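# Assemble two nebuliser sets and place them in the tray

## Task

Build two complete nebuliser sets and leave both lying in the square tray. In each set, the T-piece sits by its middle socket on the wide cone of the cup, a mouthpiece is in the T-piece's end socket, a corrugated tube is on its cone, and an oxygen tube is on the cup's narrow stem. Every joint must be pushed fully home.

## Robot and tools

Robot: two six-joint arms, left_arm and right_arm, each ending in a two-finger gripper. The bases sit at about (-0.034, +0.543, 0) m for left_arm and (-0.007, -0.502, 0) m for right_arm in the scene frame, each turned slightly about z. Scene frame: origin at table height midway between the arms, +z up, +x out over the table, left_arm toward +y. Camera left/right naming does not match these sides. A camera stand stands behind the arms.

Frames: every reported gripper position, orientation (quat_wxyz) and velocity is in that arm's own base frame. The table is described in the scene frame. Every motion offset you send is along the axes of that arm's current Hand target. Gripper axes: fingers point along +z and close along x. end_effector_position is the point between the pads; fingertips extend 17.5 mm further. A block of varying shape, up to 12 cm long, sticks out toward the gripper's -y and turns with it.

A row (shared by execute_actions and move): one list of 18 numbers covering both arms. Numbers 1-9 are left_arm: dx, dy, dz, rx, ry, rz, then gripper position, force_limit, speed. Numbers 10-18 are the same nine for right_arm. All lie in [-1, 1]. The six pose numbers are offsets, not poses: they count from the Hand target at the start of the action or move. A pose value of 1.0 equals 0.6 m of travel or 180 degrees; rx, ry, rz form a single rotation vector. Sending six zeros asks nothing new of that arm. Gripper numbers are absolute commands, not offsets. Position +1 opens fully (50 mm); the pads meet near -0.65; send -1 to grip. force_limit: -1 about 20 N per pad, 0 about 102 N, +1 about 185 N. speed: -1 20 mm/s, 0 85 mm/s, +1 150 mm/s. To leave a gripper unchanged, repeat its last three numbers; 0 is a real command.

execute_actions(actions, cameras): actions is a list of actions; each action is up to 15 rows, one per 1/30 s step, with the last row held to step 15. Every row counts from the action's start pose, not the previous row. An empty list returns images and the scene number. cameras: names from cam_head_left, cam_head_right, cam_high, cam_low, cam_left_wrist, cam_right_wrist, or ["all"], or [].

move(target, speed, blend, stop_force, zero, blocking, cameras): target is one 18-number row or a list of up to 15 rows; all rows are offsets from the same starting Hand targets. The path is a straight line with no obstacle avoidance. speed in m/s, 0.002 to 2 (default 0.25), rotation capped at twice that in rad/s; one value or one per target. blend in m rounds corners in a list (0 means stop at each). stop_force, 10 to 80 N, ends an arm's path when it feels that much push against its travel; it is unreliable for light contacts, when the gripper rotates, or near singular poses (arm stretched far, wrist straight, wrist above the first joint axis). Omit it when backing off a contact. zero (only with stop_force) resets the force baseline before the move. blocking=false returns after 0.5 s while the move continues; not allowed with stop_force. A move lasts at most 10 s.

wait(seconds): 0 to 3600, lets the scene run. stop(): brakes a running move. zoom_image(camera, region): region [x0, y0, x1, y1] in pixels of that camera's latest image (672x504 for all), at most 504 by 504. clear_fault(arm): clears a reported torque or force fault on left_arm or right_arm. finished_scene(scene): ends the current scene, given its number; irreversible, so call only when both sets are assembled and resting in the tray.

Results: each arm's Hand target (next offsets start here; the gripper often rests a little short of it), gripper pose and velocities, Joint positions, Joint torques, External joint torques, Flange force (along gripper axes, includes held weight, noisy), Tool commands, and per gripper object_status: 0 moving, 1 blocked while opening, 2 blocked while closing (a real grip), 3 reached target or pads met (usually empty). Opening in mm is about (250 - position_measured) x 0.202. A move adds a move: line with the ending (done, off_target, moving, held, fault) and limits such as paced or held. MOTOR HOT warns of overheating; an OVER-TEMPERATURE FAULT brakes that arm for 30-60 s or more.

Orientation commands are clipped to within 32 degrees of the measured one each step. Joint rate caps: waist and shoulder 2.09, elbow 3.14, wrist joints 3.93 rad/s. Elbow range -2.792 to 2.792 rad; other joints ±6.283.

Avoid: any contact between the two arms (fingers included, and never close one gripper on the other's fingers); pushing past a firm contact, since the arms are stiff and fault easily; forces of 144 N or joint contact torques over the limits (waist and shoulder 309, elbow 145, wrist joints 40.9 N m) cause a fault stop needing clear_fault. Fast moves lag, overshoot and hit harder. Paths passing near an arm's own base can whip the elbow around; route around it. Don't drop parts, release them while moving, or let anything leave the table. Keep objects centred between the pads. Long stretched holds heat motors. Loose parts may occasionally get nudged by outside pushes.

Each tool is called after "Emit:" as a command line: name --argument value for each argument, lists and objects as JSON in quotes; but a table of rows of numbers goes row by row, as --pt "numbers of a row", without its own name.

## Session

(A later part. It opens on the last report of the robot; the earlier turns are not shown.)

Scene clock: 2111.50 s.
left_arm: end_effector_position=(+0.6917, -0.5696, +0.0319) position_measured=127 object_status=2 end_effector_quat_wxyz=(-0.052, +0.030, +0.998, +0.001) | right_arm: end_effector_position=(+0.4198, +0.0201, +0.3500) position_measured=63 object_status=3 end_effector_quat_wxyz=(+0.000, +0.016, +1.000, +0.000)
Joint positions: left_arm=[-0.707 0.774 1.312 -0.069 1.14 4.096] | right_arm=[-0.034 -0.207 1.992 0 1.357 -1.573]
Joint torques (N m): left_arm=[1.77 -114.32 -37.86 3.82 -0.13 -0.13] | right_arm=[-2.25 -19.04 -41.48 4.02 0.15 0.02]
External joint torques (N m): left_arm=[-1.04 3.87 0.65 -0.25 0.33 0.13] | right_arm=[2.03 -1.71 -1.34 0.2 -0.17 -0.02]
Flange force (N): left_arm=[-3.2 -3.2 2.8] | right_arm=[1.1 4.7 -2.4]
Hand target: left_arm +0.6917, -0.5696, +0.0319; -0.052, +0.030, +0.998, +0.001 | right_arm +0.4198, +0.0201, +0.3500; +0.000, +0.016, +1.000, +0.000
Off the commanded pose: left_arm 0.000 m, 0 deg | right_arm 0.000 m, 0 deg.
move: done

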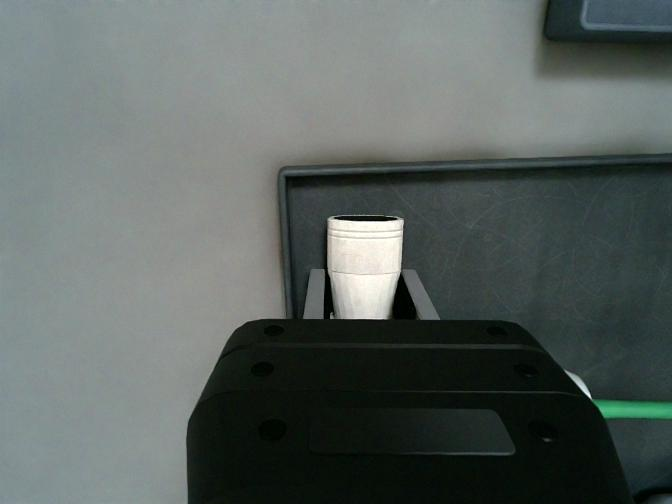

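Emit:
move --target '[0,0,0.012,0,0,0,-1,0,-0.5,0,0,0,0,0,0,0.6,-0.2,-0.5]' --speed 0.01 --stop_force 10

Emit:
execute_actions --actions '[[[0,0,0,0,0,0,0.36,0,-0.8,0,0,0,0,0,0,0.6,-0.2,-0.5]],[[0,0,0,0,0,0,0.36,0,-0.8,0,0,0,0,0,0,0.6,-0.2,-0.5]]]' --cameras '["cam_left_wrist","cam_low"]'

Scene clock: 2118.47 s.
left_arm: end_effector_position=(+0.6914, -0.5697, +0.0288) position_measured=127 object_status=2 end_effector_quat_wxyz=(-0.052, +0.029, +0.998, +0.001) | right_arm: end_effector_position=(+0.4198, +0.0201, +0.3500) position_measured=63 object_status=3 end_effector_quat_wxyz=(+0.000, +0.016, +1.000, +0.000)
Joint positions: left_arm=[-0.707 0.776 1.314 -0.069 1.135 4.096] | right_arm=[-0.034 -0.207 1.992 0 1.357 -1.573]
Joint torques (N m): left_arm=[1.45 -96.14 -29.96 3.95 -1.66 -0.1] | right_arm=[-2.29 -19.22 -41.37 3.95 0.17 0.04]
External joint torques (N m): left_arm=[-1.73 -14.41 -7.21 -0.41 1.86 0.1] | right_arm=[2.29 -1.46 -1.39 0.27 -0.19 -0.04]
Flange force (N): left_arm=[1.8 -2.1 -17.8] | right_arm=[0.6 5.3 -2.3]
Hand target: left_arm +0.6914, -0.5696, +0.0288; -0.052, +0.029, +0.998, +0.001 (not the last commanded pose) | right_arm +0.4198, +0.0201, +0.3500; +0.000, +0.016, +1.000, +0.000
Off the commanded pose: left_arm 0.004 m, 0 deg | right_arm 0.000 m, 0 deg.
move: contact (left_arm)

Scene clock: 2119.67 s.
left_arm: end_effector_position=(+0.6914, -0.5696, +0.0288) position_measured=99 object_status=3 end_effector_quat_wxyz=(-0.052, +0.029, +0.998, +0.001) | right_arm: end_effector_position=(+0.4198, +0.0201, +0.3500) position_measured=63 object_status=3 end_effector_quat_wxyz=(+0.000, +0.016, +1.000, +0.000)
Joint positions: left_arm=[-0.707 0.776 1.314 -0.069 1.135 4.096] | right_arm=[-0.034 -0.207 1.992 0 1.357 -1.573]
Joint torques (N m): left_arm=[1.83 -113.94 -37.54 3.79 -0.24 -0.14] | right_arm=[-2.07 -19.23 -41.48 3.99 0.18 0.02]
External joint torques (N m): left_arm=[-2.15 3.53 0.44 -0.26 0.44 0.14] | right_arm=[1.92 -1.45 -1.37 0.23 -0.2 -0.02]
External joint torques at the end of the 1st action: left_arm=[-1.99 3.19 0.26 -0.3 0.41 0.15] | right_arm=[2.09 -1.6 -1.46 0.19 -0.13 -0.03]
Flange force (N): left_arm=[-2.6 -4.3 2.3] | right_arm=[0.6 4.5 -2.3]
Flange force at the end of the 1st action (N): left_arm=[-2.6 -4.1 2.0] | right_arm=[0.8 4.9 -2.6]
Hand target: left_arm +0.6914, -0.5696, +0.0288; -0.052, +0.029, +0.998, +0.001 | right_arm +0.4198, +0.0201, +0.3500; +0.000, +0.016, +1.000, +0.000
Off the commanded pose: left_arm 0.000 m, 0 deg | right_arm 0.000 m, 0 deg.
Images, in order (width x height): cam_low 672x504, cam_left_wrist 672x504.

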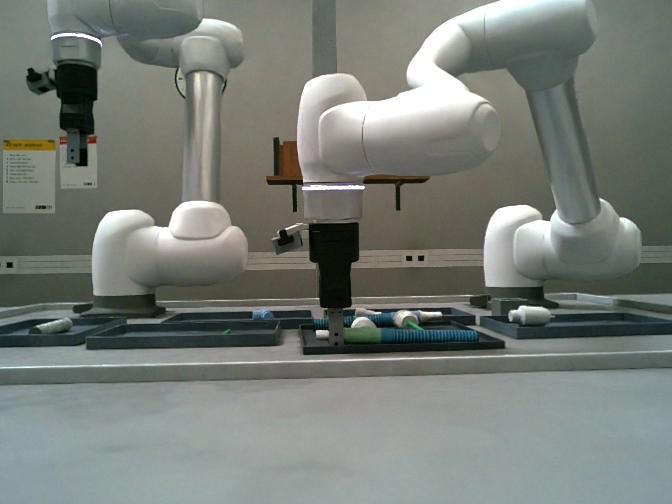

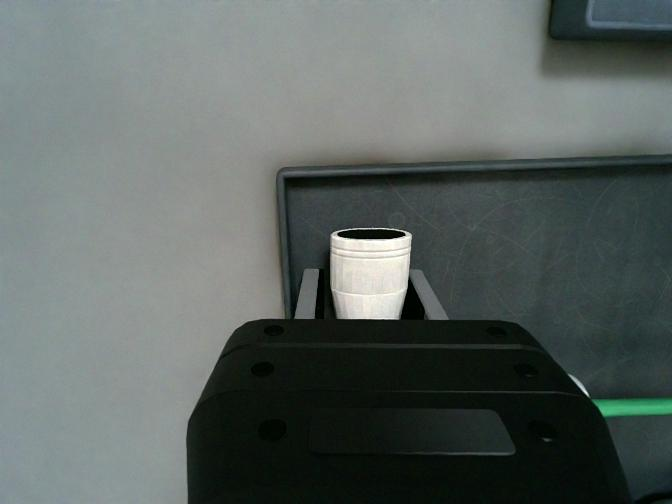

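Emit:
move --target '[0,0,-0.25,0,0,0,0.36,0,-0.5,0,0,0,0,0,0,0.6,-0.2,-0.5]' --speed 0.06

Emit:
move --target '[0.1,-0.2,-0.25,0,-0.033,0,0.36,0,-0.5,0,0,0,0,0,0,0.6,-0.2,-0.5]' --speed 0.2 --cameras '["all"]'

Emit:
zoom_image --camera "cam_high" --region '[330, 150, 460, 270]'

Emit:
zoom_image --camera "cam_low" --region '[290, 280, 520, 360]'

Scene clock: 2127.17 s.
left_arm: end_effector_position=(+0.7069, -0.5705, +0.1781) position_measured=99 object_status=3 end_effector_quat_wxyz=(-0.052, +0.029, +0.998, +0.001) | right_arm: end_effector_position=(+0.4198, +0.0201, +0.3500) position_measured=63 object_status=3 end_effector_quat_wxyz=(+0.000, +0.016, +1.000, +0.000)
Joint positions: left_arm=[-0.697 0.695 1.169 -0.063 1.361 4.09] | right_arm=[-0.034 -0.207 1.992 0 1.357 -1.573]
Joint torques (N m): left_arm=[1.99 -111.31 -41.52 4.15 -0.27 -0.15] | right_arm=[-1.93 -19.33 -41.49 3.97 0.16 0.02]
External joint torques (N m): left_arm=[-2.44 3.57 0.62 -0.27 0.47 0.16] | right_arm=[1.79 -1.06 -1.22 0.24 -0.18 -0.02]
Flange force (N): left_arm=[-2.6 -4.6 1.5] | right_arm=[0.1 4.2 -1.9]
Hand target: left_arm +0.7069, -0.5705, +0.1780; -0.052, +0.029, +0.998, +0.001 | right_arm +0.4198, +0.0201, +0.3500; +0.000, +0.016, +1.000, +0.000
Off the commanded pose: left_arm 0.000 m, 0 deg | right_arm 0.000 m, 0 deg.
move: done

Scene clock: 2128.53 s.
left_arm: end_effector_position=(+0.6558, -0.6876, +0.3334) position_measured=99 object_status=3 end_effector_quat_wxyz=(+0.000, +0.029, +1.000, +0.000) | right_arm: end_effector_position=(+0.4198, +0.0201, +0.3500) position_measured=63 object_status=3 end_effector_quat_wxyz=(+0.000, +0.016, +1.000, +0.000)
Joint positions: left_arm=[-0.845 0.682 0.907 0 1.553 3.926] | right_arm=[-0.034 -0.207 1.992 0 1.357 -1.573]
Joint torques (N m): left_arm=[2.19 -112.61 -44.34 4.56 -0.48 -0.16] | right_arm=[-2.18 -19.34 -41.45 4 0.12 0.03]
External joint torques (N m): left_arm=[-1.47 3.08 1.03 -0.24 0.42 0.16] | right_arm=[2.2 -1.68 -1.47 0.24 -0.13 -0.04]
Flange force (N): left_arm=[-1.5 -3.3 1.1] | right_arm=[0.9 5.1 -2.6]
Hand target: left_arm +0.6558, -0.6876, +0.3335; +0.000, +0.030, +1.000, +0.000 | right_arm +0.4198, +0.0201, +0.3500; +0.000, +0.016, +1.000, +0.000
Off the commanded pose: left_arm 0.000 m, 0 deg | right_arm 0.000 m, 0 deg.
move: done

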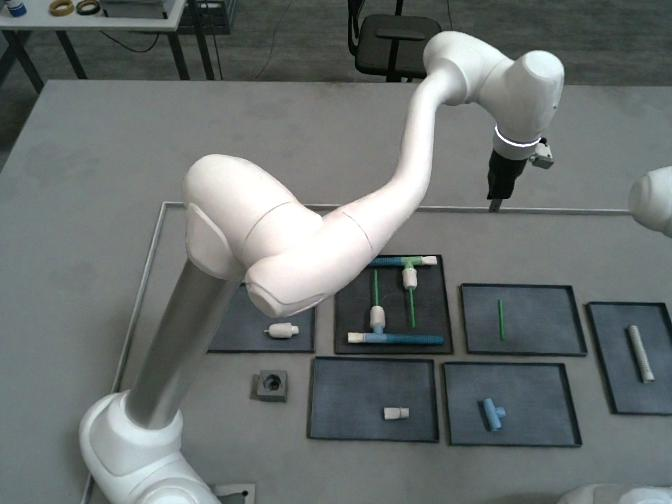

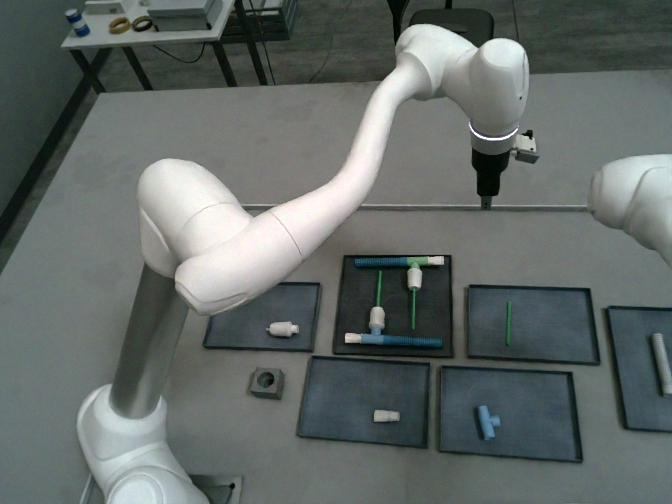

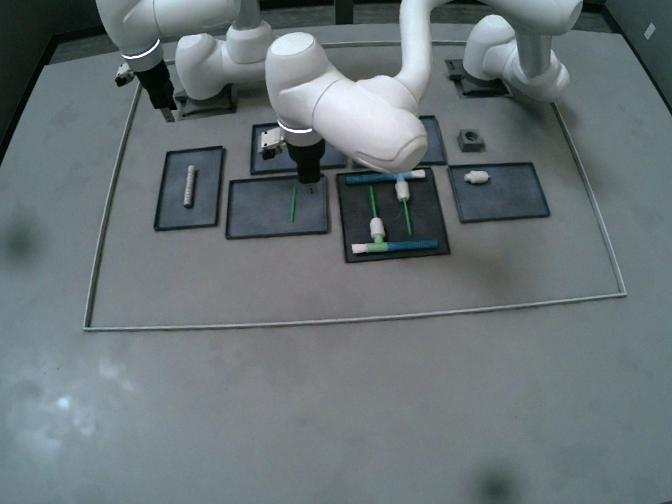

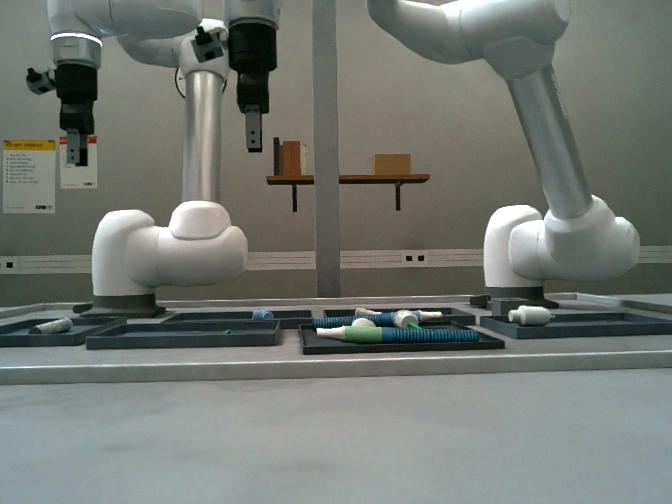

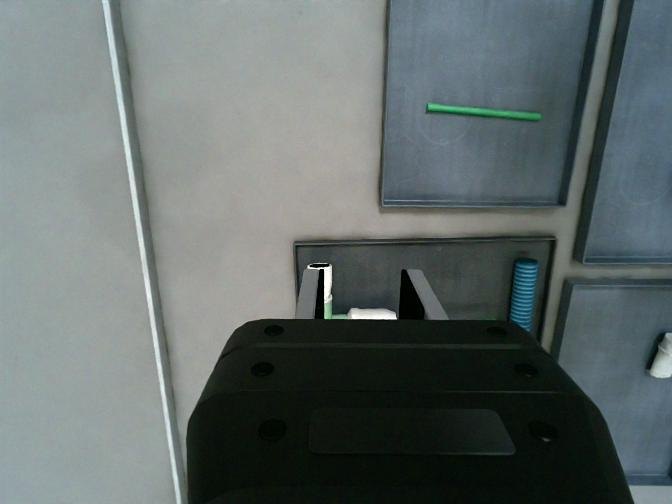

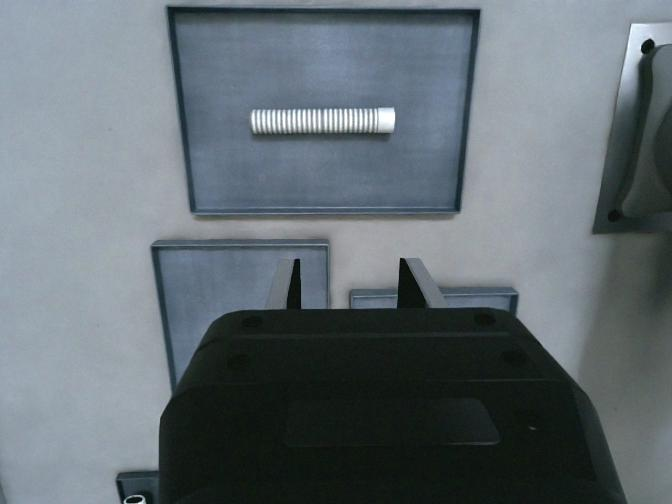

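Scaled by 3.877 from the camera's image (finer frame: 960x720).

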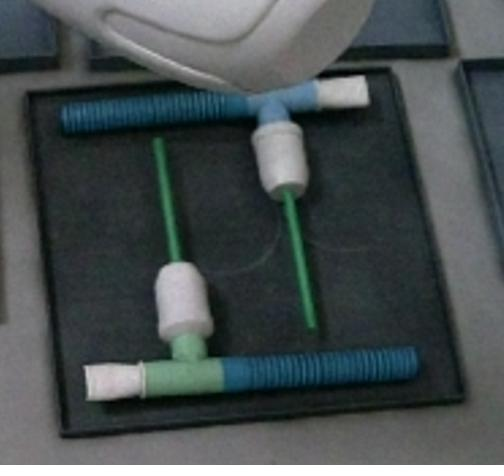

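Scaled by 2.191 from the camera's image (finer frame: 960x720).

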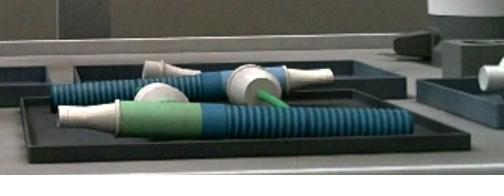

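Emit:
finished_scene --scene 1

The scene is finished: the task was done.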